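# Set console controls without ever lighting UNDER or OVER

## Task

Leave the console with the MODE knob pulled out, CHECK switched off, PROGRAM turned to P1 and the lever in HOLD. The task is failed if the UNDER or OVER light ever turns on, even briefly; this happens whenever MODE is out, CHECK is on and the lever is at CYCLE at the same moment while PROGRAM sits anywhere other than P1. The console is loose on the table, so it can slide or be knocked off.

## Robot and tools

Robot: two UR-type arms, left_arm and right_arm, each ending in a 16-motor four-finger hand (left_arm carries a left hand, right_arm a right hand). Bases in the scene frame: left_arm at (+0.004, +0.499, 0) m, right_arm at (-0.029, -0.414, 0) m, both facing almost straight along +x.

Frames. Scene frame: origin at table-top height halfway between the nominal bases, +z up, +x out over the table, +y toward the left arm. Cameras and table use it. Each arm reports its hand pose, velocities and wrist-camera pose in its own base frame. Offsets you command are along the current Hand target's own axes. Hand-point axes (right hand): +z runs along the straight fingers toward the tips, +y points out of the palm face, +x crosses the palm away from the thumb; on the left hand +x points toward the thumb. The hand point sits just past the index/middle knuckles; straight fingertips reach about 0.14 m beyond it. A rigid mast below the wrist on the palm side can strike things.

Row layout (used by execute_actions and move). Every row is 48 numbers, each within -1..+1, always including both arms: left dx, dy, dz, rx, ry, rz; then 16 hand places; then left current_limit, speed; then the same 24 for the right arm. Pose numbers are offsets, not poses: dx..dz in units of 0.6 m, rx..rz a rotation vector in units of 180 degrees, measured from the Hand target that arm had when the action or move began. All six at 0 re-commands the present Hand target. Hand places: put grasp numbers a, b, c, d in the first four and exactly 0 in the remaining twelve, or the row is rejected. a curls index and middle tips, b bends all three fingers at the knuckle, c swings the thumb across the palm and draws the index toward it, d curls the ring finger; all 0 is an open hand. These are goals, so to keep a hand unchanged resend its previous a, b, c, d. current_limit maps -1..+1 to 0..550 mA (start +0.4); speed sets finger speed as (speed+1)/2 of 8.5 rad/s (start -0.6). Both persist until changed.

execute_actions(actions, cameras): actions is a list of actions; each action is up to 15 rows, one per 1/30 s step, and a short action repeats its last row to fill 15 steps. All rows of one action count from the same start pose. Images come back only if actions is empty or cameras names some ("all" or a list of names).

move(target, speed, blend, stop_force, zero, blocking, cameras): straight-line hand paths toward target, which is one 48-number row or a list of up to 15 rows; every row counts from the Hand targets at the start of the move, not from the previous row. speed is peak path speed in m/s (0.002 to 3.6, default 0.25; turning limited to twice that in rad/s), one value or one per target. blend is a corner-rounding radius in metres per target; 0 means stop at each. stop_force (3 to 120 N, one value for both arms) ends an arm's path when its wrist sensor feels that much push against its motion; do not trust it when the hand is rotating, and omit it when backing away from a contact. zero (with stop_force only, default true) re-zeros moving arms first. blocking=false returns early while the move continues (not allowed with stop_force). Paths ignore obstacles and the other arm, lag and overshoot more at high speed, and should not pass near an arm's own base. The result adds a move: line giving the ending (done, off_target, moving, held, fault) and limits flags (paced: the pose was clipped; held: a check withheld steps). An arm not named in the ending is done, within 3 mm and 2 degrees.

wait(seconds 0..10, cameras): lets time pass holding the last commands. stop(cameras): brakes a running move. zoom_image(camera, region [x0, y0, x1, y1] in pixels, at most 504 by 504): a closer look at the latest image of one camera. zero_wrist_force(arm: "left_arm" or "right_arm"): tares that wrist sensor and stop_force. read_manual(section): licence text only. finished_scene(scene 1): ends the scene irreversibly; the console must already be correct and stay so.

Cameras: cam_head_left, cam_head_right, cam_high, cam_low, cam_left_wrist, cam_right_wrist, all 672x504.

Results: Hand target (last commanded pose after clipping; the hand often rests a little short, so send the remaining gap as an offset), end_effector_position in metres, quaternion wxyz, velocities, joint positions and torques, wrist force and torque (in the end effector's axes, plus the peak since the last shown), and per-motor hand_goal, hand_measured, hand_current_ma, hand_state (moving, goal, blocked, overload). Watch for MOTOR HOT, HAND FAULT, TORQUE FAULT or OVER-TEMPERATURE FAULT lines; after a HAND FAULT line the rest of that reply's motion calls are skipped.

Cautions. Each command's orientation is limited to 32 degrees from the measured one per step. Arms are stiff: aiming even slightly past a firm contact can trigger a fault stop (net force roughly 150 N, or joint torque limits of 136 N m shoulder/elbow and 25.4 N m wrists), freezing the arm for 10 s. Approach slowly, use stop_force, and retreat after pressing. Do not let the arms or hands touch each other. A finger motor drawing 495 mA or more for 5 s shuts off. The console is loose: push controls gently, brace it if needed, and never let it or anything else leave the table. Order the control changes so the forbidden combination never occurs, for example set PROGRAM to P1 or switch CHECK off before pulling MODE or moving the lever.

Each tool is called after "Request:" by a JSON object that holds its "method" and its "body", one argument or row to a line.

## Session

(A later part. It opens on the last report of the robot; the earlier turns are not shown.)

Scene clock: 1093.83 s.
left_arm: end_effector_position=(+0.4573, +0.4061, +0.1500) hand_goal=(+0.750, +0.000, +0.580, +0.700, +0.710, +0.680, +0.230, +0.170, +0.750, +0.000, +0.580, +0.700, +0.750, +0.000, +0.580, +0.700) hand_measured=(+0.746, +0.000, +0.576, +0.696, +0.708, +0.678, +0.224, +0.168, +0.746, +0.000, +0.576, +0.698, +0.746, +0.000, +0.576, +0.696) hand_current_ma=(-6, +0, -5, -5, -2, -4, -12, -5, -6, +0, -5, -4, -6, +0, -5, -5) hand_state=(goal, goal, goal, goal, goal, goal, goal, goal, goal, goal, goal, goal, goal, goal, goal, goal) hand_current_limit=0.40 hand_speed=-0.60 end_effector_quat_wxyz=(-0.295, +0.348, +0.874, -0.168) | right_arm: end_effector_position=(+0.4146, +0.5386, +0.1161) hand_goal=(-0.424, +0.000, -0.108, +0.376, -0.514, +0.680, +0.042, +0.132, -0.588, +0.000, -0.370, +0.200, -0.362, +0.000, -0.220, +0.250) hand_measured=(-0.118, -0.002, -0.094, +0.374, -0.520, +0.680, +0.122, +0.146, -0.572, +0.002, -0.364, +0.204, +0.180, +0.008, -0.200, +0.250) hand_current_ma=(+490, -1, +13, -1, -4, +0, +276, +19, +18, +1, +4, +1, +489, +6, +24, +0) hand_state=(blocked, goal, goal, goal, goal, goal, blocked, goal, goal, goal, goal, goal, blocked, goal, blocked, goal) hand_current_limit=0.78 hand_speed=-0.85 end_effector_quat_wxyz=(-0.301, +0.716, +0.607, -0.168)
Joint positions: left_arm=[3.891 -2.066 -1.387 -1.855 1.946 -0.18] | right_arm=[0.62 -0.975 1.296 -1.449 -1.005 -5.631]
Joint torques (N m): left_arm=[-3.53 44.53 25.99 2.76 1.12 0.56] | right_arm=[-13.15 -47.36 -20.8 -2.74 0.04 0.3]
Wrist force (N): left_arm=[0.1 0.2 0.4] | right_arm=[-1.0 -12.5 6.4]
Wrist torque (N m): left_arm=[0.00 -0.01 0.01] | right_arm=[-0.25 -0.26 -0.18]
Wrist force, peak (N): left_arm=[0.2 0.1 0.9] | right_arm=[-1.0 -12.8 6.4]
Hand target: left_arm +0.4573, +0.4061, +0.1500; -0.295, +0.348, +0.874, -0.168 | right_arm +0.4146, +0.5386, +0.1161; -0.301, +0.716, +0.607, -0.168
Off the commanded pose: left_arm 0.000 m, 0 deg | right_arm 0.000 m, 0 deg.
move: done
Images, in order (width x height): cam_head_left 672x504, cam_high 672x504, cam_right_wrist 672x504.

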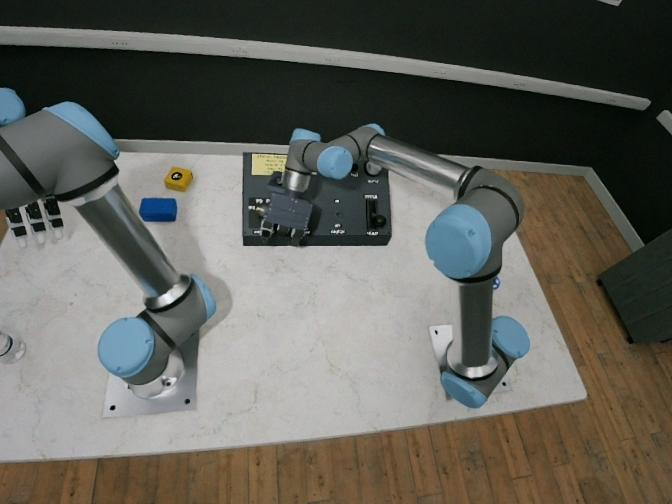

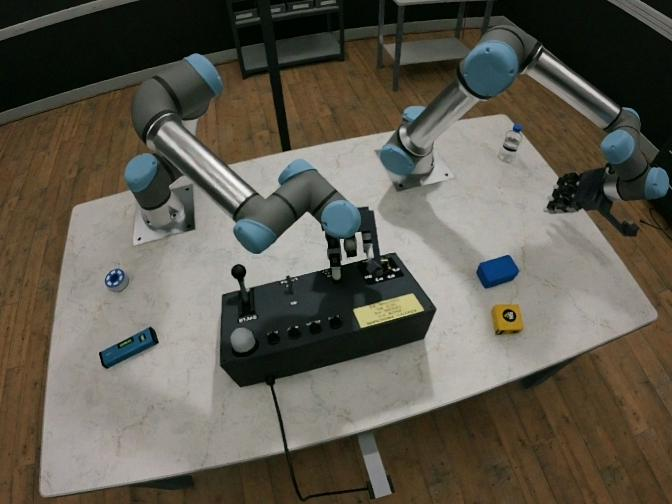

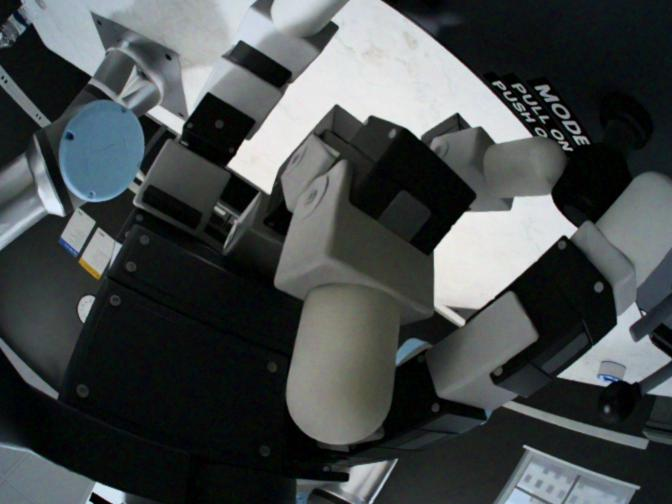

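Request:
{"method": "move", "body": {
  "target": [
    [0,0,0,0,0,0, 0,0,0,0,0,0,0,0,0,0,0,0,0,0,0,0, 0.4,-0.6, 0,0,0,0,0,0, 0.5,0.1,0.75,0.5,0,0,0,0,0,0,0,0,0,0,0,0, 0.4,-0.6],
    [0,0,0,0,0,0, 0,0,0,0,0,0,0,0,0,0,0,0,0,0,0,0, 0.4,-0.6, 0,0.0034,-0.0094,0,0,0, 0.5,0.1,0.75,0,0,0,0,0,0,0,0,0,0,0,0,0, 0.4,-0.6],
    [0,0,0,0,0,0, 0,0,0,0,0,0,0,0,0,0,0,0,0,0,0,0, 0.4,-0.6, 0,0.0034,-0.0094,0,0,0, 0.5,0.55,0.75,0,0,0,0,0,0,0,0,0,0,0,0,0, 0.78,-0.85]
  ],
  "cameras": ["cam_head_left", "cam_high", "cam_right_wrist"],
  "speed": 0.05
}}

Request:
{"method": "zoom_image", "body": {
  "camera": "cam_right_wrist",
  "region": [420, 20, 640, 240]
}}

Request:
{"method": "zoom_image", "body": {
  "camera": "cam_high",
  "region": [280, 200, 430, 320]
}}

Scene clock: 1131.53 s.
left_arm: end_effector_position=(+0.4573, +0.4061, +0.1500) hand_goal=(+0.750, +0.000, +0.580, +0.700, +0.710, +0.680, +0.230, +0.170, +0.750, +0.000, +0.580, +0.700, +0.750, +0.000, +0.580, +0.700) hand_measured=(+0.746, +0.000, +0.576, +0.696, +0.708, +0.678, +0.224, +0.168, +0.746, +0.000, +0.576, +0.698, +0.746, +0.000, +0.576, +0.696) hand_current_ma=(-6, +0, -5, -5, -2, -4, -12, -5, -6, +0, -5, -4, -6, +0, -5, -5) hand_state=(goal, goal, goal, goal, goal, goal, goal, goal, goal, goal, goal, goal, goal, goal, goal, goal) hand_current_limit=0.40 hand_speed=-0.60 end_effector_quat_wxyz=(-0.295, +0.348, +0.874, -0.168) | right_arm: end_effector_position=(+0.4196, +0.5371, +0.1191) hand_goal=(-0.204, +0.000, -0.118, +0.336, -0.514, +0.680, +0.042, +0.092, -0.338, +0.000, -0.330, +0.200, +0.162, +0.000, +0.580, +0.760) hand_measured=(-0.058, -0.002, -0.104, +0.332, -0.522, +0.680, +0.098, +0.100, -0.324, +0.002, -0.324, +0.204, +0.164, +0.004, +0.576, +0.758) hand_current_ma=(+489, -1, +12, -2, -6, +0, +165, +9, +14, +1, +4, +1, +1, +2, -1, -1) hand_state=(blocked, goal, goal, goal, goal, goal, blocked, goal, goal, goal, goal, goal, goal, goal, goal, goal) hand_current_limit=0.78 hand_speed=-0.85 end_effector_quat_wxyz=(-0.301, +0.716, +0.607, -0.168)
Joint positions: left_arm=[3.891 -2.066 -1.387 -1.855 1.946 -0.18] | right_arm=[0.614 -0.971 1.281 -1.434 -1.007 -5.637]
Joint torques (N m): left_arm=[-3.82 44.83 26.33 2.69 1.12 0.59] | right_arm=[-7.29 -41.04 -31.08 -0.95 0.13 -1.97]
Wrist force (N): left_arm=[0.1 0.2 0.7] | right_arm=[0.3 -9.3 4.1]
Wrist torque (N m): left_arm=[-0.02 0.01 0.00] | right_arm=[-0.20 0.00 0.14]
Wrist force, peak (N): left_arm=[-0.1 0.1 0.8] | right_arm=[-1.0 -12.8 6.5]
Hand target: left_arm +0.4573, +0.4061, +0.1500; -0.295, +0.348, +0.874, -0.168 | right_arm +0.4196, +0.5371, +0.1191; -0.301, +0.716, +0.607, -0.168
Off the commanded pose: left_arm 0.000 m, 0 deg | right_arm 0.000 m, 0 deg.
move: done
Images, in order (width x height): cam_head_left 672x504, cam_high 672x504, cam_right_wrist 672x504.

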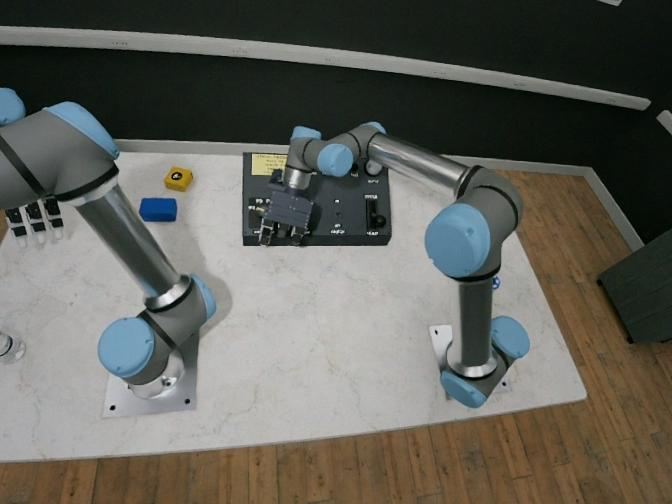

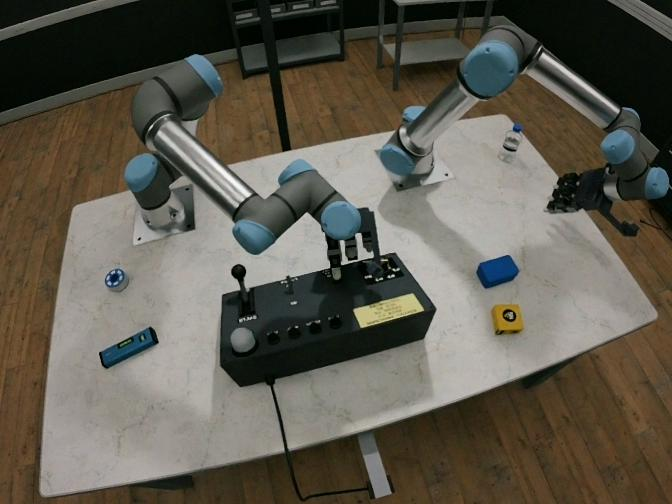

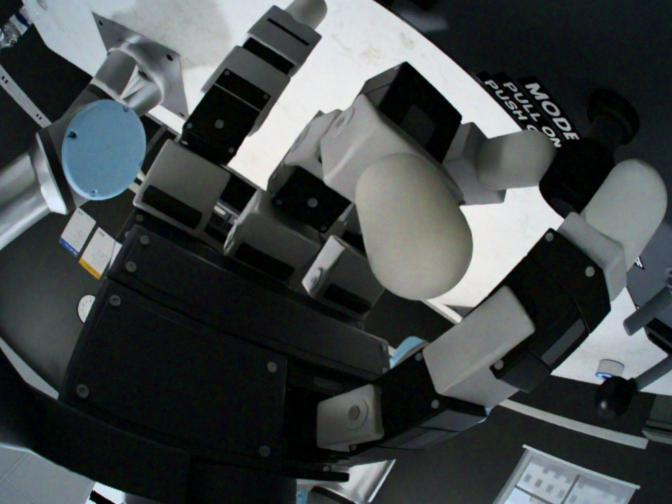

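Scaled by 2.291 from the camera's 672x504 image, which has a finer 960x720 frame.

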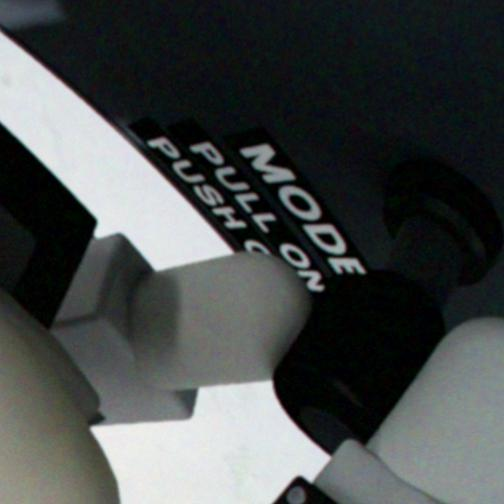

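Scaled by 3.360 from the camera's 672x504 image, which has a finer 960x720 frame.

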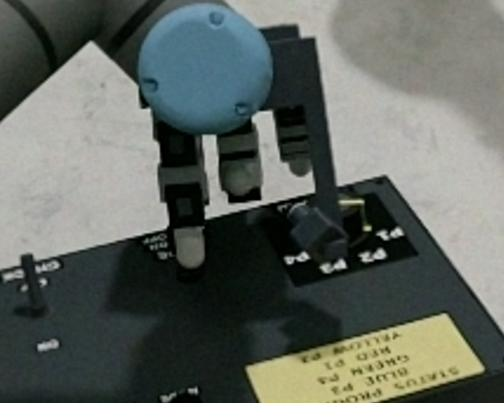

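Request:
{"method": "move", "body": {
  "target": [0,0,0,0,0,0, 0,0,0,0,0,0,0,0,0,0,0,0,0,0,0,0, 0.4,-0.6, 0,-0.0392,-0.0143,0,0,0, 0.5,0.55,0.75,0,0,0,0,0,0,0,0,0,0,0,0,0, 0.78,-0.85],
  "cameras": ["cam_head_left", "cam_high", "cam_low", "cam_right_wrist"],
  "speed": 0.03
}}

Request:
{"method": "zoom_image", "body": {
  "camera": "cam_right_wrist",
  "region": [420, 20, 640, 240]
}}

Request:
{"method": "zoom_image", "body": {
  "camera": "cam_high",
  "region": [280, 200, 430, 320]
}}

Request:
{"method": "zoom_image", "body": {
  "camera": "cam_head_left",
  "region": [235, 145, 400, 250]
}}

Scene clock: 1151.50 s.
left_arm: end_effector_position=(+0.4573, +0.4061, +0.1500) hand_goal=(+0.750, +0.000, +0.580, +0.700, +0.710, +0.680, +0.230, +0.170, +0.750, +0.000, +0.580, +0.700, +0.750, +0.000, +0.580, +0.700) hand_measured=(+0.746, +0.000, +0.576, +0.696, +0.708, +0.678, +0.224, +0.168, +0.746, +0.000, +0.576, +0.698, +0.746, +0.000, +0.576, +0.696) hand_current_ma=(-6, +0, -5, -5, -2, -4, -12, -5, -6, +0, -5, -4, -6, +0, -5, -5) hand_state=(goal, goal, goal, goal, goal, goal, goal, goal, goal, goal, goal, goal, goal, goal, goal, goal) hand_current_limit=0.40 hand_speed=-0.60 end_effector_quat_wxyz=(-0.295, +0.348, +0.874, -0.168) | right_arm: end_effector_position=(+0.4068, +0.5371, +0.1405) hand_goal=(-0.204, +0.000, -0.118, +0.336, -0.514, +0.680, +0.042, +0.092, -0.338, +0.000, -0.330, +0.200, +0.162, +0.000, +0.580, +0.760) hand_measured=(-0.192, -0.002, -0.110, +0.340, -0.518, +0.680, +0.050, +0.096, -0.324, +0.002, -0.324, +0.204, +0.164, +0.004, +0.576, +0.758) hand_current_ma=(+12, +0, +6, +2, -2, +0, +9, +4, +14, +1, +4, +1, +1, +2, -1, -1) hand_state=(goal, goal, goal, goal, goal, goal, goal, goal, goal, goal, goal, goal, goal, goal, goal, goal) hand_current_limit=0.78 hand_speed=-0.85 end_effector_quat_wxyz=(-0.301, +0.716, +0.607, -0.168)
Joint positions: left_arm=[3.891 -2.066 -1.387 -1.855 1.946 -0.18] | right_arm=[0.625 -1.008 1.285 -1.407 -1.003 -5.625]
Joint torques (N m): left_arm=[-3.21 44.57 26.4 2.55 1.04 0.65] | right_arm=[8.78 -57.22 -10.9 0.71 1.91 1.98]
Wrist force (N): left_arm=[-0.1 -0.1 0.7] | right_arm=[-0.2 -2.3 2.5]
Wrist torque (N m): left_arm=[-0.06 0.03 0.00] | right_arm=[0.08 -0.02 -0.12]
Wrist force, peak (N): left_arm=[0.1 0.3 0.9] | right_arm=[0.5 -9.5 4.4]
Hand target: left_arm +0.4573, +0.4061, +0.1500; -0.295, +0.348, +0.874, -0.168 | right_arm +0.4067, +0.5371, +0.1406; -0.301, +0.716, +0.607, -0.168
Off the commanded pose: left_arm 0.000 m, 0 deg | right_arm 0.000 m, 0 deg.
move: done
Images, in order (width x height): cam_head_left 672x504, cam_high 672x504, cam_low 672x504, cam_right_wrist 672x504.

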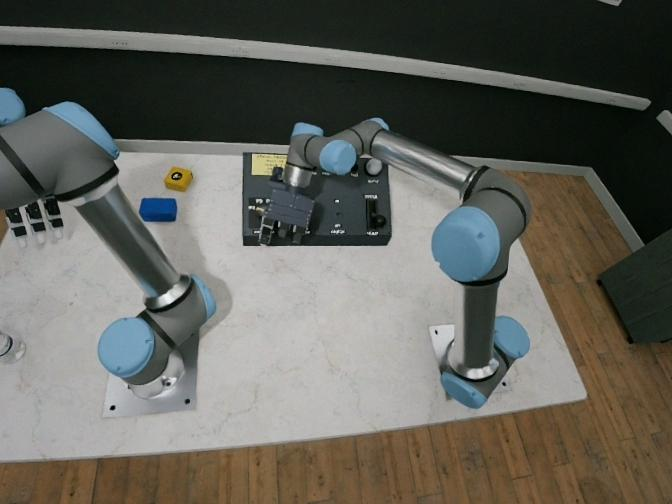

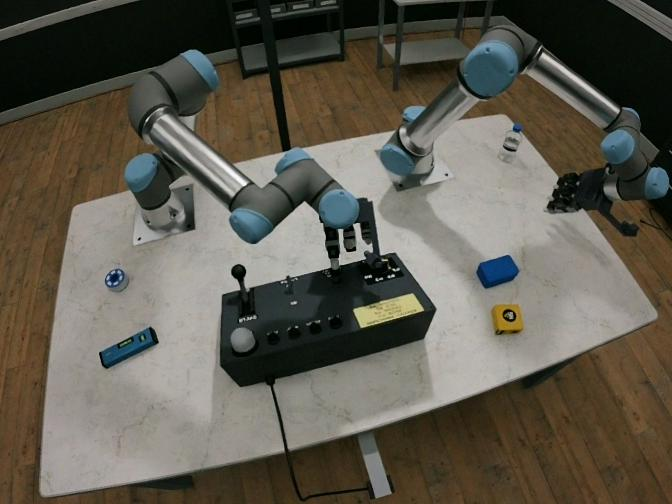

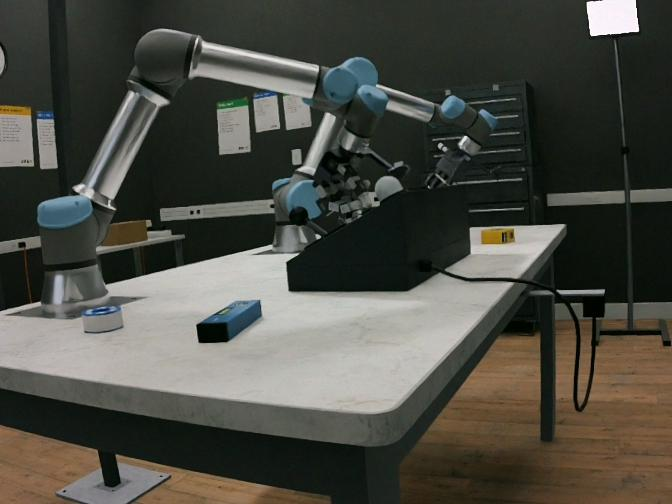

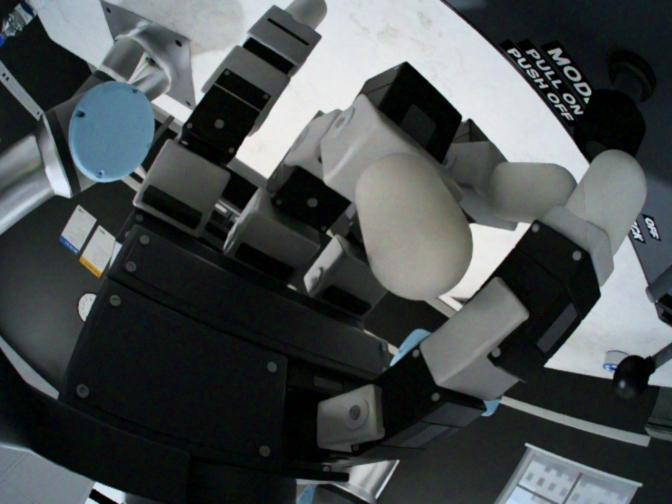

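Scaled by 2.291 from the camera's 672x504 image, which has a finer 960x720 frame.

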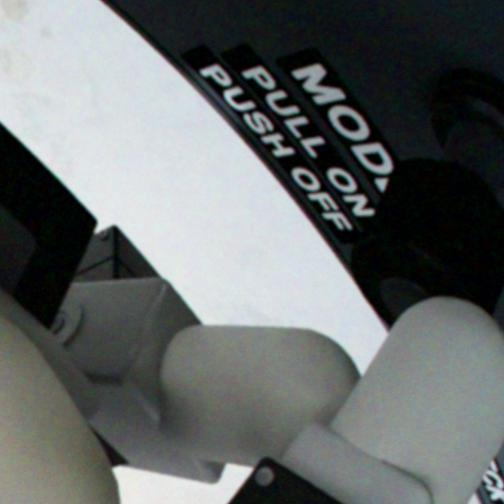

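Scaled by 3.360 from the camera's 672x504 image, which has a finer 960x720 frame.

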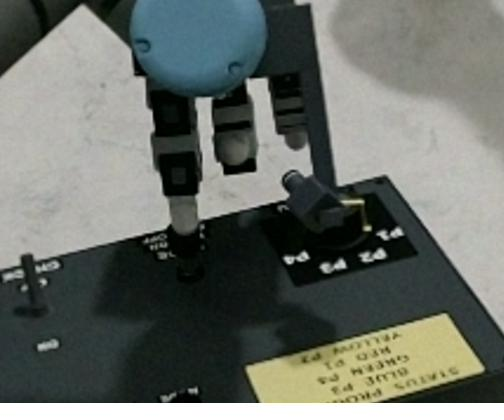

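Scaled by 3.055 from the camera's 672x504 image, which has a finer 960x720 frame.

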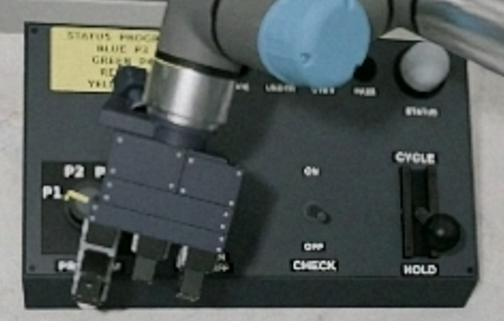

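Request:
{"method": "move", "body": {
  "target": [
    [0,0,0,0,0,0, 0,0,0,0,0,0,0,0,0,0,0,0,0,0,0,0, 0.4,-0.6, 0,0,0,0,0,0, 0.5,0.1,0.75,0,0,0,0,0,0,0,0,0,0,0,0,0, 0.4,-0.6],
    [0,0,0,0,0,0, 0,0,0,0,0,0,0,0,0,0,0,0,0,0,0,0, 0.4,-0.6, 0,-0.0481,-0.0539,0,0,0, 0.5,0.1,0.75,0,0,0,0,0,0,0,0,0,0,0,0,0, 0.4,-0.6]
  ],
  "cameras": ["cam_head_left", "cam_high", "cam_right_wrist"],
  "speed": 0.08
}}

Request:
{"method": "zoom_image", "body": {
  "camera": "cam_right_wrist",
  "region": [420, 0, 640, 220]
}}

Request:
{"method": "zoom_image", "body": {
  "camera": "cam_high",
  "region": [280, 200, 430, 320]
}}

Scene clock: 1172.63 s.
left_arm: end_effector_position=(+0.4573, +0.4061, +0.1500) hand_goal=(+0.750, +0.000, +0.580, +0.700, +0.710, +0.680, +0.230, +0.170, +0.750, +0.000, +0.580, +0.700, +0.750, +0.000, +0.580, +0.700) hand_measured=(+0.746, +0.000, +0.576, +0.696, +0.708, +0.678, +0.224, +0.168, +0.746, +0.000, +0.576, +0.698, +0.746, +0.000, +0.576, +0.696) hand_current_ma=(-6, +0, -5, -5, -2, -4, -12, -5, -6, +0, -5, -4, -6, +0, -5, -5) hand_state=(goal, goal, goal, goal, goal, goal, goal, goal, goal, goal, goal, goal, goal, goal, goal, goal) hand_current_limit=0.40 hand_speed=-0.60 end_effector_quat_wxyz=(-0.295, +0.348, +0.874, -0.168) | right_arm: end_effector_position=(+0.4041, +0.5321, +0.1835) hand_goal=(+0.402, +0.000, -0.252, +0.246, -0.514, +0.680, +0.042, +0.002, +0.450, +0.000, -0.240, +0.200, +0.838, +0.000, +0.580, +0.670) hand_measured=(+0.398, -0.002, -0.246, +0.250, -0.516, +0.680, +0.042, +0.004, +0.446, +0.002, -0.240, +0.202, +0.818, +0.004, +0.576, +0.672) hand_current_ma=(-2, +0, +4, +2, -1, +0, +0, +1, -3, +1, +0, +1, -24, +2, -1, +1) hand_state=(goal, goal, goal, goal, goal, goal, goal, goal, goal, goal, goal, goal, goal, goal, goal, goal) hand_current_limit=0.40 hand_speed=-0.60 end_effector_quat_wxyz=(-0.301, +0.716, +0.607, -0.168)
Joint positions: left_arm=[3.891 -2.066 -1.387 -1.855 1.946 -0.18] | right_arm=[0.621 -1.046 1.231 -1.314 -1.004 -5.629]
Joint torques (N m): left_arm=[-3.41 45.11 25.74 2.71 1.09 0.74] | right_arm=[-9.8 -56.35 -39.63 0.54 -0.55 -2.23]
Wrist force (N): left_arm=[-0.1 0.1 0.5] | right_arm=[-0.1 -2.0 1.8]
Wrist torque (N m): left_arm=[-0.02 0.03 0.00] | right_arm=[0.03 -0.06 0.06]
Wrist force, peak (N): left_arm=[0.3 0.3 0.8] | right_arm=[-0.4 -1.7 3.2]
Hand target: left_arm +0.4573, +0.4061, +0.1500; -0.295, +0.348, +0.874, -0.168 | right_arm +0.4041, +0.5321, +0.1836; -0.301, +0.716, +0.607, -0.168
Off the commanded pose: left_arm 0.000 m, 0 deg | right_arm 0.000 m, 0 deg.
move: done
Images, in order (width x height): cam_head_left 672x504, cam_high 672x504, cam_right_wrist 672x504.

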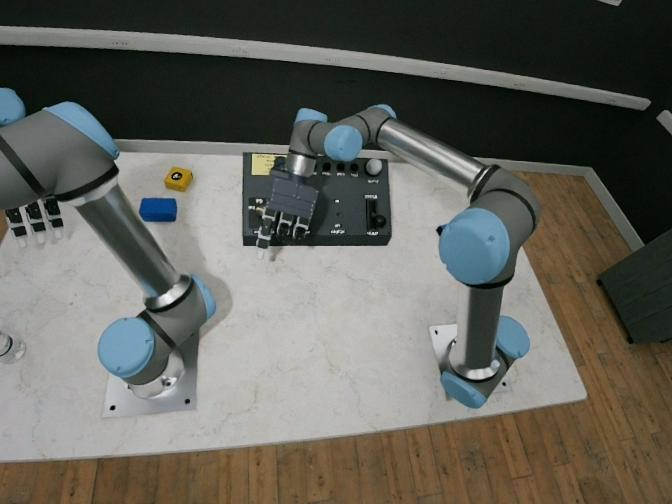

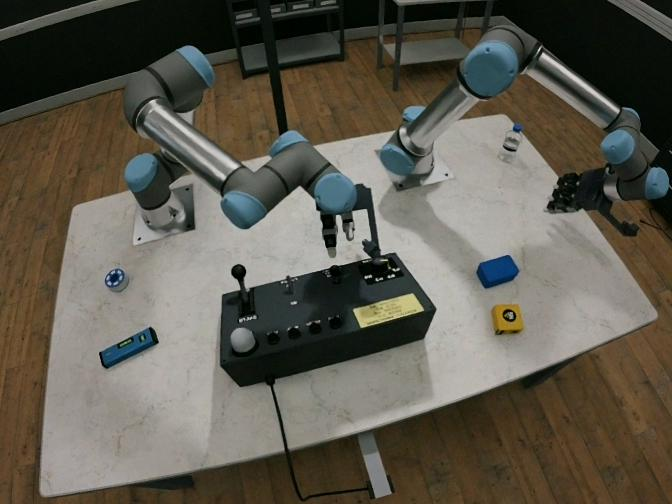

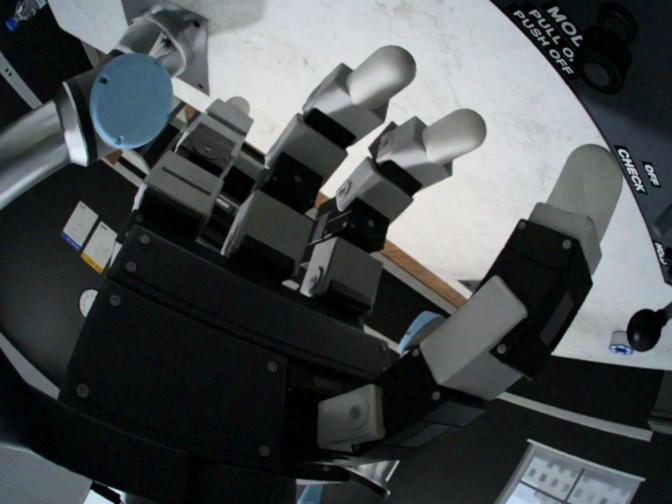

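Scaled by 2.291 from the camera's 672x504 image, which has a finer 960x720 frame.

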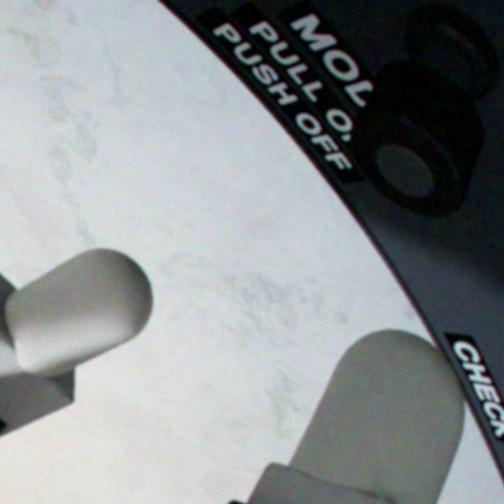

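Scaled by 3.360 from the camera's 672x504 image, which has a finer 960x720 frame.

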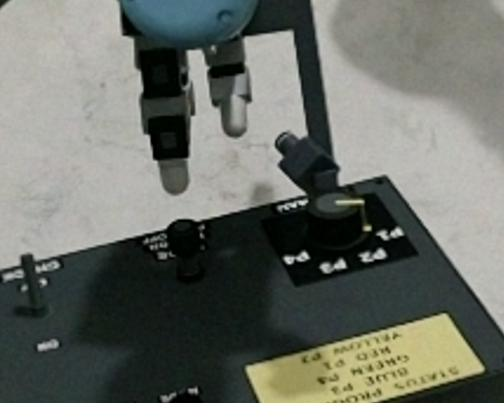

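Request:
{"method": "move", "body": {
  "target": [0,0,0,0,0,0, 0,0,0,0,0,0,0,0,0,0,0,0,0,0,0,0, 0.4,-0.6, 0,0.103,0.0482,0,0,0, 0.5,0.1,0.75,0,0,0,0,0,0,0,0,0,0,0,0,0, 0.4,-0.6],
  "cameras": [],
  "speed": 0.08,
  "stop_force": 5
}}

Request:
{"method": "move", "body": {
  "target": [0,0,0,0,0,0, 0,0,0,0,0,0,0,0,0,0,0,0,0,0,0,0, 0.4,-0.6, 0,0.0345,0.0125,0,0,0, 0.5,0.1,0.75,0,0,0,0,0,0,0,0,0,0,0,0,0, 0.4,-0.6],
  "cameras": ["cam_high", "cam_right_wrist"],
  "speed": 0.015,
  "stop_force": 3
}}

Request:
{"method": "zoom_image", "body": {
  "camera": "cam_right_wrist",
  "region": [420, 20, 640, 240]
}}

Scene clock: 1220.17 s.
left_arm: end_effector_position=(+0.4573, +0.4061, +0.1500) hand_goal=(+0.750, +0.000, +0.580, +0.700, +0.710, +0.680, +0.230, +0.170, +0.750, +0.000, +0.580, +0.700, +0.750, +0.000, +0.580, +0.700) hand_measured=(+0.746, +0.000, +0.576, +0.696, +0.708, +0.678, +0.224, +0.168, +0.746, +0.000, +0.576, +0.698, +0.746, +0.000, +0.576, +0.696) hand_current_ma=(-6, +0, -5, -5, -2, -4, -12, -5, -6, +0, -5, -4, -6, +0, -5, -5) hand_state=(goal, goal, goal, goal, goal, goal, goal, goal, goal, goal, goal, goal, goal, goal, goal, goal) hand_current_limit=0.40 hand_speed=-0.60 end_effector_quat_wxyz=(-0.295, +0.348, +0.874, -0.168) | right_arm: end_effector_position=(+0.4341, +0.5337, +0.1223) hand_goal=(+0.402, +0.000, -0.252, +0.246, -0.514, +0.680, +0.042, +0.002, +0.450, +0.000, -0.240, +0.200, +0.838, +0.000, +0.580, +0.670) hand_measured=(+0.398, -0.002, -0.246, +0.250, -0.516, +0.680, +0.050, +0.004, +0.446, +0.002, -0.240, +0.202, +0.818, +0.004, +0.576, +0.672) hand_current_ma=(-2, +0, +4, +2, -1, +0, +8, +1, -3, +1, +0, +1, -24, +2, -1, +1) hand_state=(goal, goal, goal, goal, goal, goal, goal, goal, goal, goal, goal, goal, goal, goal, goal, goal) hand_current_limit=0.40 hand_speed=-0.60 end_effector_quat_wxyz=(-0.301, +0.716, +0.607, -0.168)
Joint positions: left_arm=[3.891 -2.066 -1.387 -1.855 1.946 -0.18] | right_arm=[0.598 -0.955 1.243 -1.404 -1.014 -5.653]
Joint torques (N m): left_arm=[-5.62 44.5 25.38 2.8 1.1 0.72] | right_arm=[-9.83 -41.12 -37.28 -3.58 -0.66 -2.4]
Wrist force (N): left_arm=[0.0 0.2 0.5] | right_arm=[0.1 -2.1 2.1]
Wrist torque (N m): left_arm=[-0.02 0.02 0.00] | right_arm=[-0.02 -0.10 0.04]
Wrist force, peak (N): left_arm=[0.1 0.3 0.9] | right_arm=[0.0 -2.2 2.5]
Hand target: left_arm +0.4573, +0.4061, +0.1500; -0.295, +0.348, +0.874, -0.168 | right_arm +0.4341, +0.5337, +0.1223; -0.301, +0.716, +0.607, -0.168
Off the commanded pose: left_arm 0.000 m, 0 deg | right_arm 0.000 m, 0 deg.
move: done
No camera images: "cameras" was empty.

Scene clock: 1222.50 s.
left_arm: end_effector_position=(+0.4573, +0.4061, +0.1500) hand_goal=(+0.750, +0.000, +0.580, +0.700, +0.710, +0.680, +0.230, +0.170, +0.750, +0.000, +0.580, +0.700, +0.750, +0.000, +0.580, +0.700) hand_measured=(+0.746, +0.000, +0.576, +0.696, +0.708, +0.678, +0.224, +0.168, +0.746, +0.000, +0.576, +0.698, +0.746, +0.000, +0.576, +0.696) hand_current_ma=(-6, +0, -5, -5, -2, -4, -12, -5, -6, +0, -5, -4, -6, +0, -5, -5) hand_state=(goal, goal, goal, goal, goal, goal, goal, goal, goal, goal, goal, goal, goal, goal, goal, goal) hand_current_limit=0.40 hand_speed=-0.60 end_effector_quat_wxyz=(-0.295, +0.348, +0.874, -0.168) | right_arm: end_effector_position=(+0.4417, +0.5337, +0.1097) hand_goal=(+0.402, +0.000, -0.252, +0.246, -0.514, +0.680, +0.042, +0.002, +0.450, +0.000, -0.240, +0.200, +0.838, +0.000, +0.580, +0.670) hand_measured=(+0.406, -0.002, -0.254, +0.242, -0.516, +0.680, +0.042, +0.004, +0.446, +0.002, -0.240, +0.202, +0.818, +0.004, +0.576, +0.672) hand_current_ma=(+2, +0, -1, -3, -1, +0, +0, +1, -3, +1, +0, +1, -24, +2, -1, +1) hand_state=(goal, goal, goal, goal, goal, goal, goal, goal, goal, goal, goal, goal, goal, goal, goal, goal) hand_current_limit=0.40 hand_speed=-0.60 end_effector_quat_wxyz=(-0.301, +0.716, +0.607, -0.168)
Joint positions: left_arm=[3.891 -2.066 -1.387 -1.855 1.946 -0.18] | right_arm=[0.592 -0.933 1.239 -1.418 -1.017 -5.66]
Joint torques (N m): left_arm=[-5.13 44.75 25.89 2.88 1.39 0.73] | right_arm=[8.87 -59.01 -10.44 0.93 1.44 1.94]
Wrist force (N): left_arm=[0.0 0.2 0.6] | right_arm=[0.0 -2.3 2.4]
Wrist torque (N m): left_arm=[-0.03 0.01 0.00] | right_arm=[0.03 -0.06 0.04]
Wrist force, peak (N): left_arm=[-0.1 0.3 0.8] | right_arm=[0.1 -5.8 1.8]
Hand target: left_arm +0.4573, +0.4061, +0.1500; -0.295, +0.348, +0.874, -0.168 | right_arm +0.4417, +0.5337, +0.1097; -0.301, +0.716, +0.607, -0.168 (not the last commanded pose)
Off the commanded pose: left_arm 0.000 m, 0 deg | right_arm 0.007 m, 0 deg.
move: contact (right_arm)
Images, in order (width x height): cam_high 672x504, cam_right_wrist 672x504.

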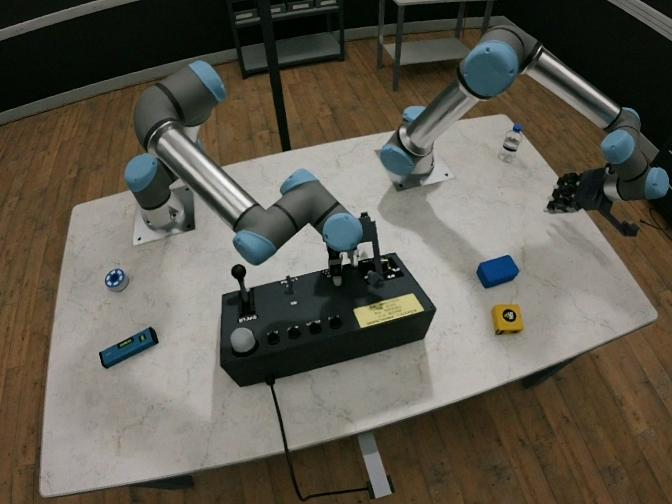

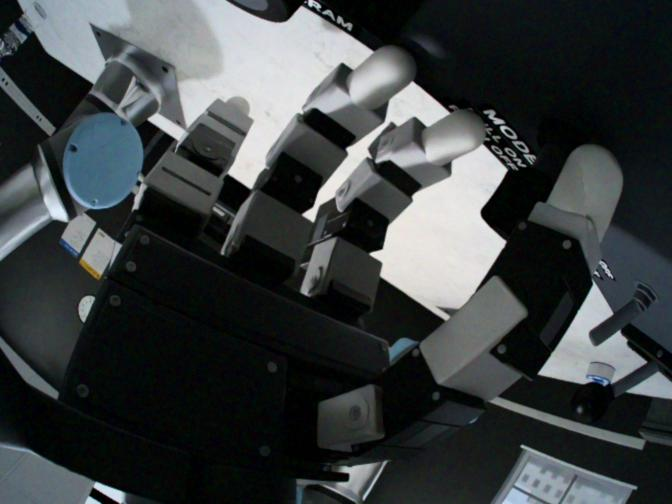

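Scaled by 2.291 from the camera's 672x504 image, which has a finer 960x720 frame.

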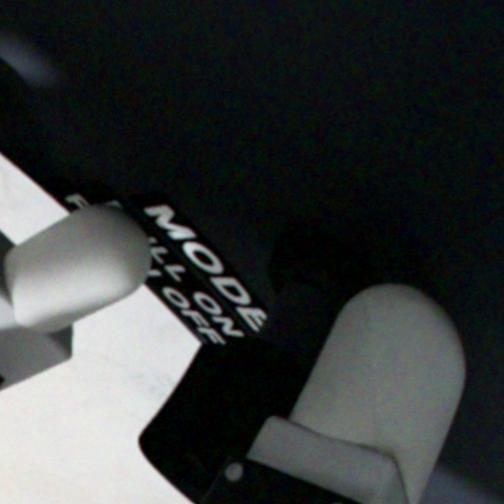

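Request:
{"method": "move", "body": {
  "target": [
    [0,0,0,0,0,0, 0,0,0,0,0,0,0,0,0,0,0,0,0,0,0,0, 0.4,-0.6, 0,-0.01,0.0177,0,0,0, 0.5,0.1,0.75,0,0,0,0,0,0,0,0,0,0,0,0,0, 0.4,-0.6],
    [0,0,0,0,0,0, 0,0,0,0,0,0,0,0,0,0,0,0,0,0,0,0, 0.4,-0.6, 0,-0.01,0.0177,0,0,0, 0.5,0.58,0.75,0,0,0,0,0,0,0,0,0,0,0,0,0, 0.78,-0.85]
  ],
  "cameras": ["cam_high", "cam_right_wrist"],
  "speed": 0.04
}}

Request:
{"method": "zoom_image", "body": {
  "camera": "cam_right_wrist",
  "region": [420, 20, 640, 240]
}}

Request:
{"method": "zoom_image", "body": {
  "camera": "cam_high",
  "region": [280, 200, 430, 320]
}}

Scene clock: 1255.00 s.
left_arm: end_effector_position=(+0.4573, +0.4061, +0.1500) hand_goal=(+0.750, +0.000, +0.580, +0.700, +0.710, +0.680, +0.230, +0.170, +0.750, +0.000, +0.580, +0.700, +0.750, +0.000, +0.580, +0.700) hand_measured=(+0.746, +0.000, +0.576, +0.696, +0.708, +0.678, +0.224, +0.168, +0.746, +0.000, +0.576, +0.698, +0.746, +0.000, +0.576, +0.696) hand_current_ma=(-6, +0, -5, -5, -2, -4, -12, -5, -6, +0, -5, -4, -6, +0, -5, -5) hand_state=(goal, goal, goal, goal, goal, goal, goal, goal, goal, goal, goal, goal, goal, goal, goal, goal) hand_current_limit=0.40 hand_speed=-0.60 end_effector_quat_wxyz=(-0.295, +0.348, +0.874, -0.168) | right_arm: end_effector_position=(+0.4306, +0.5366, +0.1055) hand_goal=(-0.246, +0.000, -0.108, +0.342, -0.514, +0.680, +0.042, +0.098, -0.390, +0.000, -0.336, +0.200, +0.118, +0.000, +0.580, +0.766) hand_measured=(+0.366, +0.000, -0.216, +0.266, -0.518, +0.682, +0.084, +0.100, -0.376, +0.002, -0.330, +0.202, +0.120, +0.004, +0.578, +0.764) hand_current_ma=(+489, +0, -292, -173, -1, +1, +101, +2, +15, +1, +4, +1, +1, +2, -1, -1) hand_state=(blocked, goal, blocked, blocked, goal, goal, blocked, goal, goal, goal, goal, goal, goal, goal, goal, goal) hand_current_limit=0.78 hand_speed=-0.85 end_effector_quat_wxyz=(-0.301, +0.716, +0.607, -0.168)
Joint positions: left_arm=[3.891 -2.066 -1.387 -1.855 1.946 -0.18] | right_arm=[0.604 -0.943 1.27 -1.446 -1.011 -5.647]
Joint torques (N m): left_arm=[-4.78 45.05 26.69 2.81 1.11 0.99] | right_arm=[-14.83 -36.91 -7.34 -5.47 -2.78 -2.75]
Wrist force (N): left_arm=[-0.2 0.0 0.6] | right_arm=[-0.4 -23.0 -1.9]
Wrist torque (N m): left_arm=[-0.05 0.04 -0.01] | right_arm=[-0.12 -0.17 0.25]
Wrist force, peak (N): left_arm=[0.1 0.3 0.9] | right_arm=[-0.6 -23.2 -2.0]
Hand target: left_arm +0.4573, +0.4061, +0.1500; -0.295, +0.348, +0.874, -0.168 | right_arm +0.4306, +0.5366, +0.1054; -0.301, +0.716, +0.607, -0.168
Off the commanded pose: left_arm 0.000 m, 0 deg | right_arm 0.000 m, 0 deg.
move: done
Images, in order (width x height): cam_high 672x504, cam_right_wrist 672x504.

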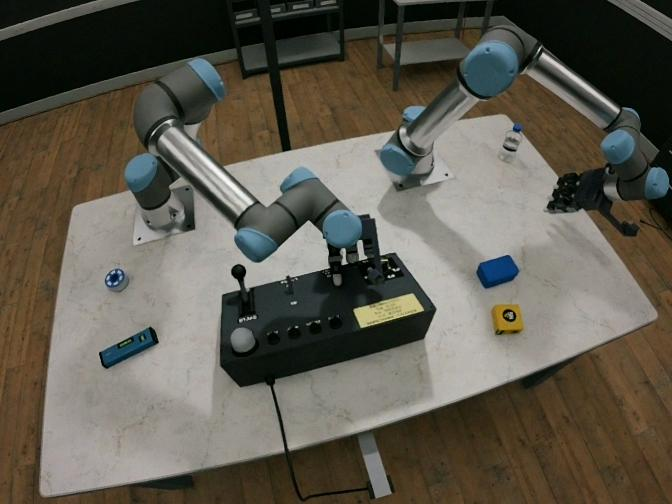

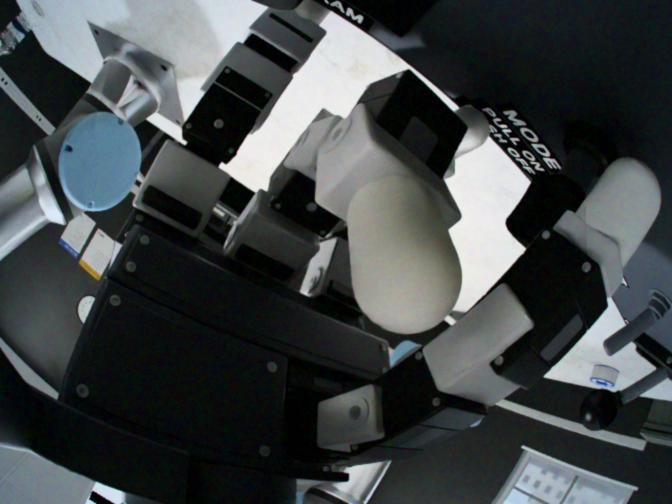

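Scaled by 2.291 from the camera's 672x504 image, which has a finer 960x720 frame.

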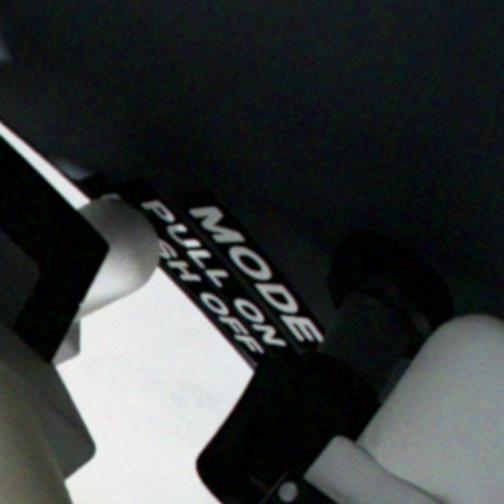

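Scaled by 3.360 from the camera's 672x504 image, which has a finer 960x720 frame.

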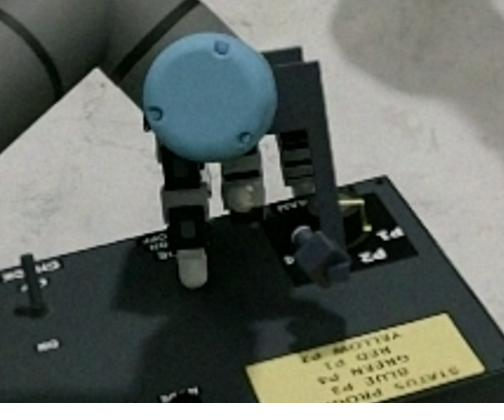

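Request:
{"method": "move", "body": {
  "target": [
    [0,0,0,0,0,0, 0,0,0,0,0,0,0,0,0,0,0,0,0,0,0,0, 0.4,-0.6, 0,0,0,0,0,0, 0.5,0.1,0.75,0,0,0,0,0,0,0,0,0,0,0,0,0, 0.4,-0.6],
    [0,0,0,0,0,0, 0,0,0,0,0,0,0,0,0,0,0,0,0,0,0,0, 0.4,-0.6, 0,-0.0078,-0.0029,0,0,0, 0.5,0.1,0.75,0,0,0,0,0,0,0,0,0,0,0,0,0, 0.4,-0.6],
    [0,0,0,0,0,0, 0,0,0,0,0,0,0,0,0,0,0,0,0,0,0,0, 0.4,-0.6, 0,-0.0078,-0.0029,0,0,0, 0.5,0.45,0.75,0,0,0,0,0,0,0,0,0,0,0,0,0, 0.4,-0.85]
  ],
  "cameras": ["cam_high", "cam_right_wrist"],
  "speed": 0.04
}}

Request:
{"method": "zoom_image", "body": {
  "camera": "cam_right_wrist",
  "region": [420, 20, 640, 240]
}}

Scene clock: 1272.50 s.
left_arm: end_effector_position=(+0.4573, +0.4061, +0.1500) hand_goal=(+0.750, +0.000, +0.580, +0.700, +0.710, +0.680, +0.230, +0.170, +0.750, +0.000, +0.580, +0.700, +0.750, +0.000, +0.580, +0.700) hand_measured=(+0.746, +0.000, +0.576, +0.696, +0.708, +0.678, +0.224, +0.168, +0.746, +0.000, +0.576, +0.698, +0.746, +0.000, +0.576, +0.696) hand_current_ma=(-6, +0, -5, -5, -2, -4, -12, -5, -6, +0, -5, -4, -6, +0, -5, -5) hand_state=(goal, goal, goal, goal, goal, goal, goal, goal, goal, goal, goal, goal, goal, goal, goal, goal) hand_current_limit=0.40 hand_speed=-0.60 end_effector_quat_wxyz=(-0.295, +0.348, +0.874, -0.168) | right_arm: end_effector_position=(+0.4280, +0.5366, +0.1098) hand_goal=(-0.070, +0.000, -0.148, +0.316, -0.514, +0.680, +0.042, +0.072, -0.162, +0.000, -0.310, +0.200, +0.312, +0.000, +0.580, +0.740) hand_measured=(+0.296, +0.000, -0.144, +0.312, -0.518, +0.682, +0.092, +0.078, -0.152, +0.002, -0.304, +0.202, +0.312, +0.004, +0.578, +0.738) hand_current_ma=(+385, +0, +2, -2, -2, +1, +135, +5, +10, +1, +4, +1, +0, +2, -1, -1) hand_state=(blocked, goal, goal, goal, goal, goal, blocked, goal, goal, goal, goal, goal, goal, goal, goal, goal) hand_current_limit=0.40 hand_speed=-0.85 end_effector_quat_wxyz=(-0.301, +0.716, +0.607, -0.168)
Joint positions: left_arm=[3.891 -2.066 -1.387 -1.855 1.946 -0.18] | right_arm=[0.606 -0.951 1.271 -1.441 -1.011 -5.645]
Joint torques (N m): left_arm=[-5.96 44.3 26.25 2.82 1.17 0.92] | right_arm=[-5.96 -48.83 -11.31 -4.2 -1.15 0.21]
Wrist force (N): left_arm=[-0.1 0.0 0.7] | right_arm=[-0.4 -10.7 0.9]
Wrist torque (N m): left_arm=[-0.06 0.03 -0.01] | right_arm=[0.02 -0.08 0.04]
Wrist force, peak (N): left_arm=[0.2 0.3 0.8] | right_arm=[-0.5 -23.2 -2.1]
Hand target: left_arm +0.4573, +0.4061, +0.1500; -0.295, +0.348, +0.874, -0.168 | right_arm +0.4281, +0.5365, +0.1097; -0.301, +0.716, +0.607, -0.168
Off the commanded pose: left_arm 0.000 m, 0 deg | right_arm 0.000 m, 0 deg.
move: done
Images, in order (width x height): cam_high 672x504, cam_right_wrist 672x504.

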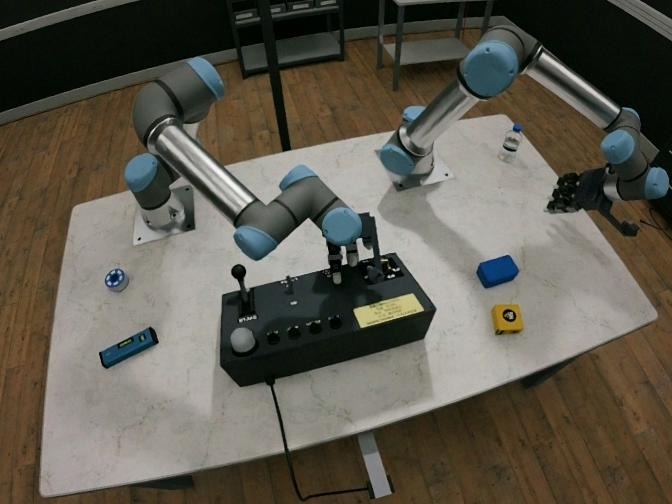

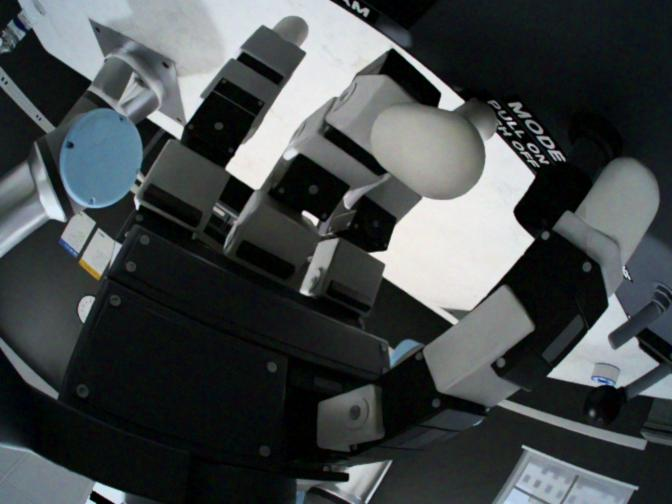

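Scaled by 2.291 from the camera's 672x504 image, which has a finer 960x720 frame.

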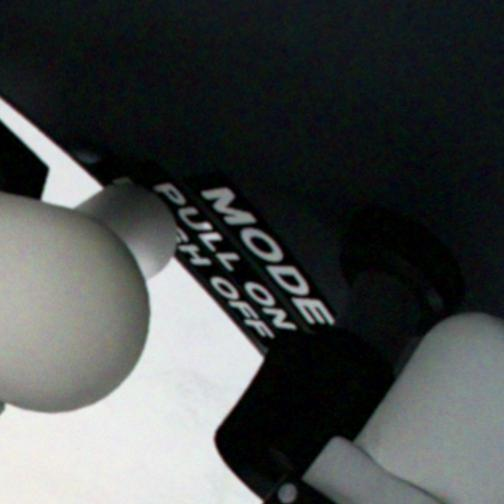

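Request:
{"method": "move", "body": {
  "target": [
    [0,0,0,0,0,0, 0,0,0,0,0,0,0,0,0,0,0,0,0,0,0,0, 0.4,-0.6, 0,0,0,0,0,0, 0.5,0.1,0.75,0,0,0,0,0,0,0,0,0,0,0,0,0, 0.4,-0.6],
    [0,0,0,0,0,0, 0,0,0,0,0,0,0,0,0,0,0,0,0,0,0,0, 0.4,-0.6, 0,0.0028,-0.0078,0,0,0, 0.5,0.1,0.75,0,0,0,0,0,0,0,0,0,0,0,0,0, 0.4,-0.6],
    [0,0,0,0,0,0, 0,0,0,0,0,0,0,0,0,0,0,0,0,0,0,0, 0.4,-0.6, 0,-0.0648,-0.0413,0,0,0, 0.5,0.3,0.75,0,0,0,0,0,0,0,0,0,0,0,0,0, 0.4,-0.6],
    [0,0,0,0,0,0, 0,0,0,0,0,0,0,0,0,0,0,0,0,0,0,0, 0.4,-0.6, 0,0.0057,-0.0157,0,0,0, 0.5,0.3,0.75,0,0,0,0,0,0,0,0,0,0,0,0,0, 0.4,-0.6]
  ],
  "cameras": ["cam_high", "cam_right_wrist"],
  "speed": 0.06
}}

Request:
{"method": "zoom_image", "body": {
  "camera": "cam_right_wrist",
  "region": [420, 20, 640, 240]
}}

Request:
{"method": "zoom_image", "body": {
  "camera": "cam_high",
  "region": [280, 200, 430, 320]
}}

Scene clock: 1299.03 s.
left_arm: end_effector_position=(+0.4573, +0.4061, +0.1500) hand_goal=(+0.750, +0.000, +0.580, +0.700, +0.710, +0.680, +0.230, +0.170, +0.750, +0.000, +0.580, +0.700, +0.750, +0.000, +0.580, +0.700) hand_measured=(+0.746, +0.000, +0.576, +0.696, +0.708, +0.678, +0.224, +0.168, +0.746, +0.000, +0.576, +0.698, +0.746, +0.000, +0.576, +0.696) hand_current_ma=(-6, +0, -5, -5, -2, -4, -12, -5, -6, +0, -5, -4, -6, +0, -5, -5) hand_state=(goal, goal, goal, goal, goal, goal, goal, goal, goal, goal, goal, goal, goal, goal, goal, goal) hand_current_limit=0.40 hand_speed=-0.60 end_effector_quat_wxyz=(-0.295, +0.348, +0.874, -0.168) | right_arm: end_effector_position=(+0.4364, +0.5341, +0.1148) hand_goal=(+0.132, +0.000, -0.192, +0.286, -0.514, +0.680, +0.042, +0.042, +0.100, +0.000, -0.280, +0.200, +0.538, +0.000, +0.580, +0.710) hand_measured=(+0.136, +0.000, -0.192, +0.284, -0.516, +0.680, +0.042, +0.044, +0.106, +0.002, -0.274, +0.202, +0.534, +0.004, +0.578, +0.708) hand_current_ma=(+3, +0, +0, -1, -1, +0, +0, +1, +3, +1, +4, +1, -2, +2, -1, -1) hand_state=(goal, goal, goal, goal, goal, goal, goal, goal, goal, goal, goal, goal, goal, goal, goal, goal) hand_current_limit=0.40 hand_speed=-0.60 end_effector_quat_wxyz=(-0.301, +0.716, +0.607, -0.168)
Joint positions: left_arm=[3.891 -2.066 -1.387 -1.855 1.946 -0.18] | right_arm=[0.597 -0.945 1.246 -1.416 -1.015 -5.655]
Joint torques (N m): left_arm=[-5.5 45.19 26.55 2.88 1.16 0.92] | right_arm=[-10.53 -41.6 -38.47 -3.44 -0.84 -2.28]
Wrist force (N): left_arm=[0.0 0.2 0.6] | right_arm=[-0.2 -2.0 2.3]
Wrist torque (N m): left_arm=[-0.02 0.01 0.00] | right_arm=[0.05 -0.04 0.03]
Wrist force, peak (N): left_arm=[0.2 0.3 0.9] | right_arm=[-0.2 -10.7 0.9]
Hand target: left_arm +0.4573, +0.4061, +0.1500; -0.295, +0.348, +0.874, -0.168 | right_arm +0.4364, +0.5341, +0.1148; -0.301, +0.716, +0.607, -0.168
Off the commanded pose: left_arm 0.000 m, 0 deg | right_arm 0.000 m, 0 deg.
move: done
Images, in order (width x height): cam_high 672x504, cam_right_wrist 672x504.

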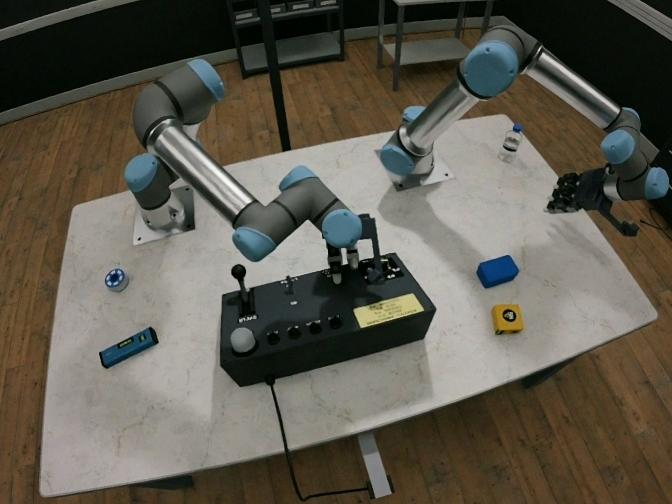

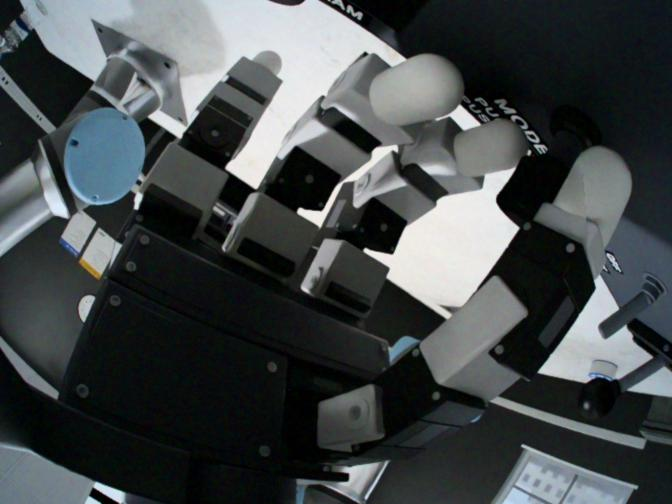

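Scaled by 2.291 from the camera's 672x504 image, which has a finer 960x720 frame.

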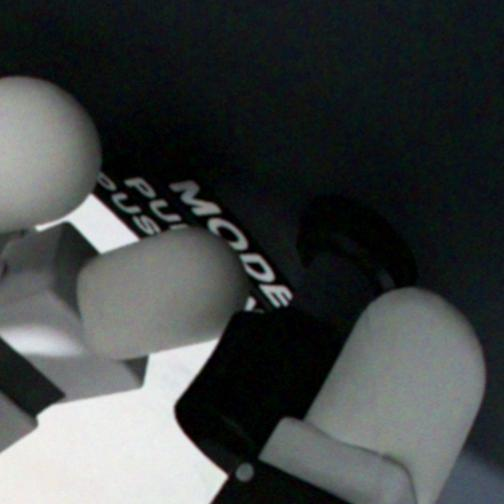

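Scaled by 3.360 from the camera's 672x504 image, which has a finer 960x720 frame.

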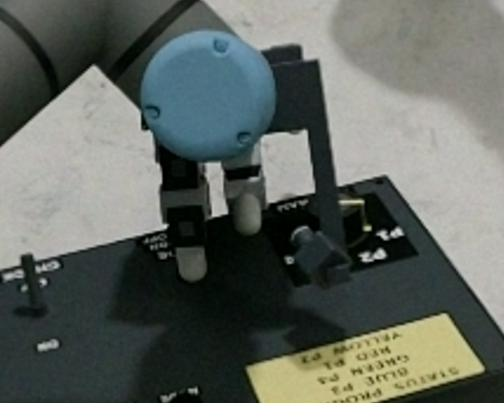

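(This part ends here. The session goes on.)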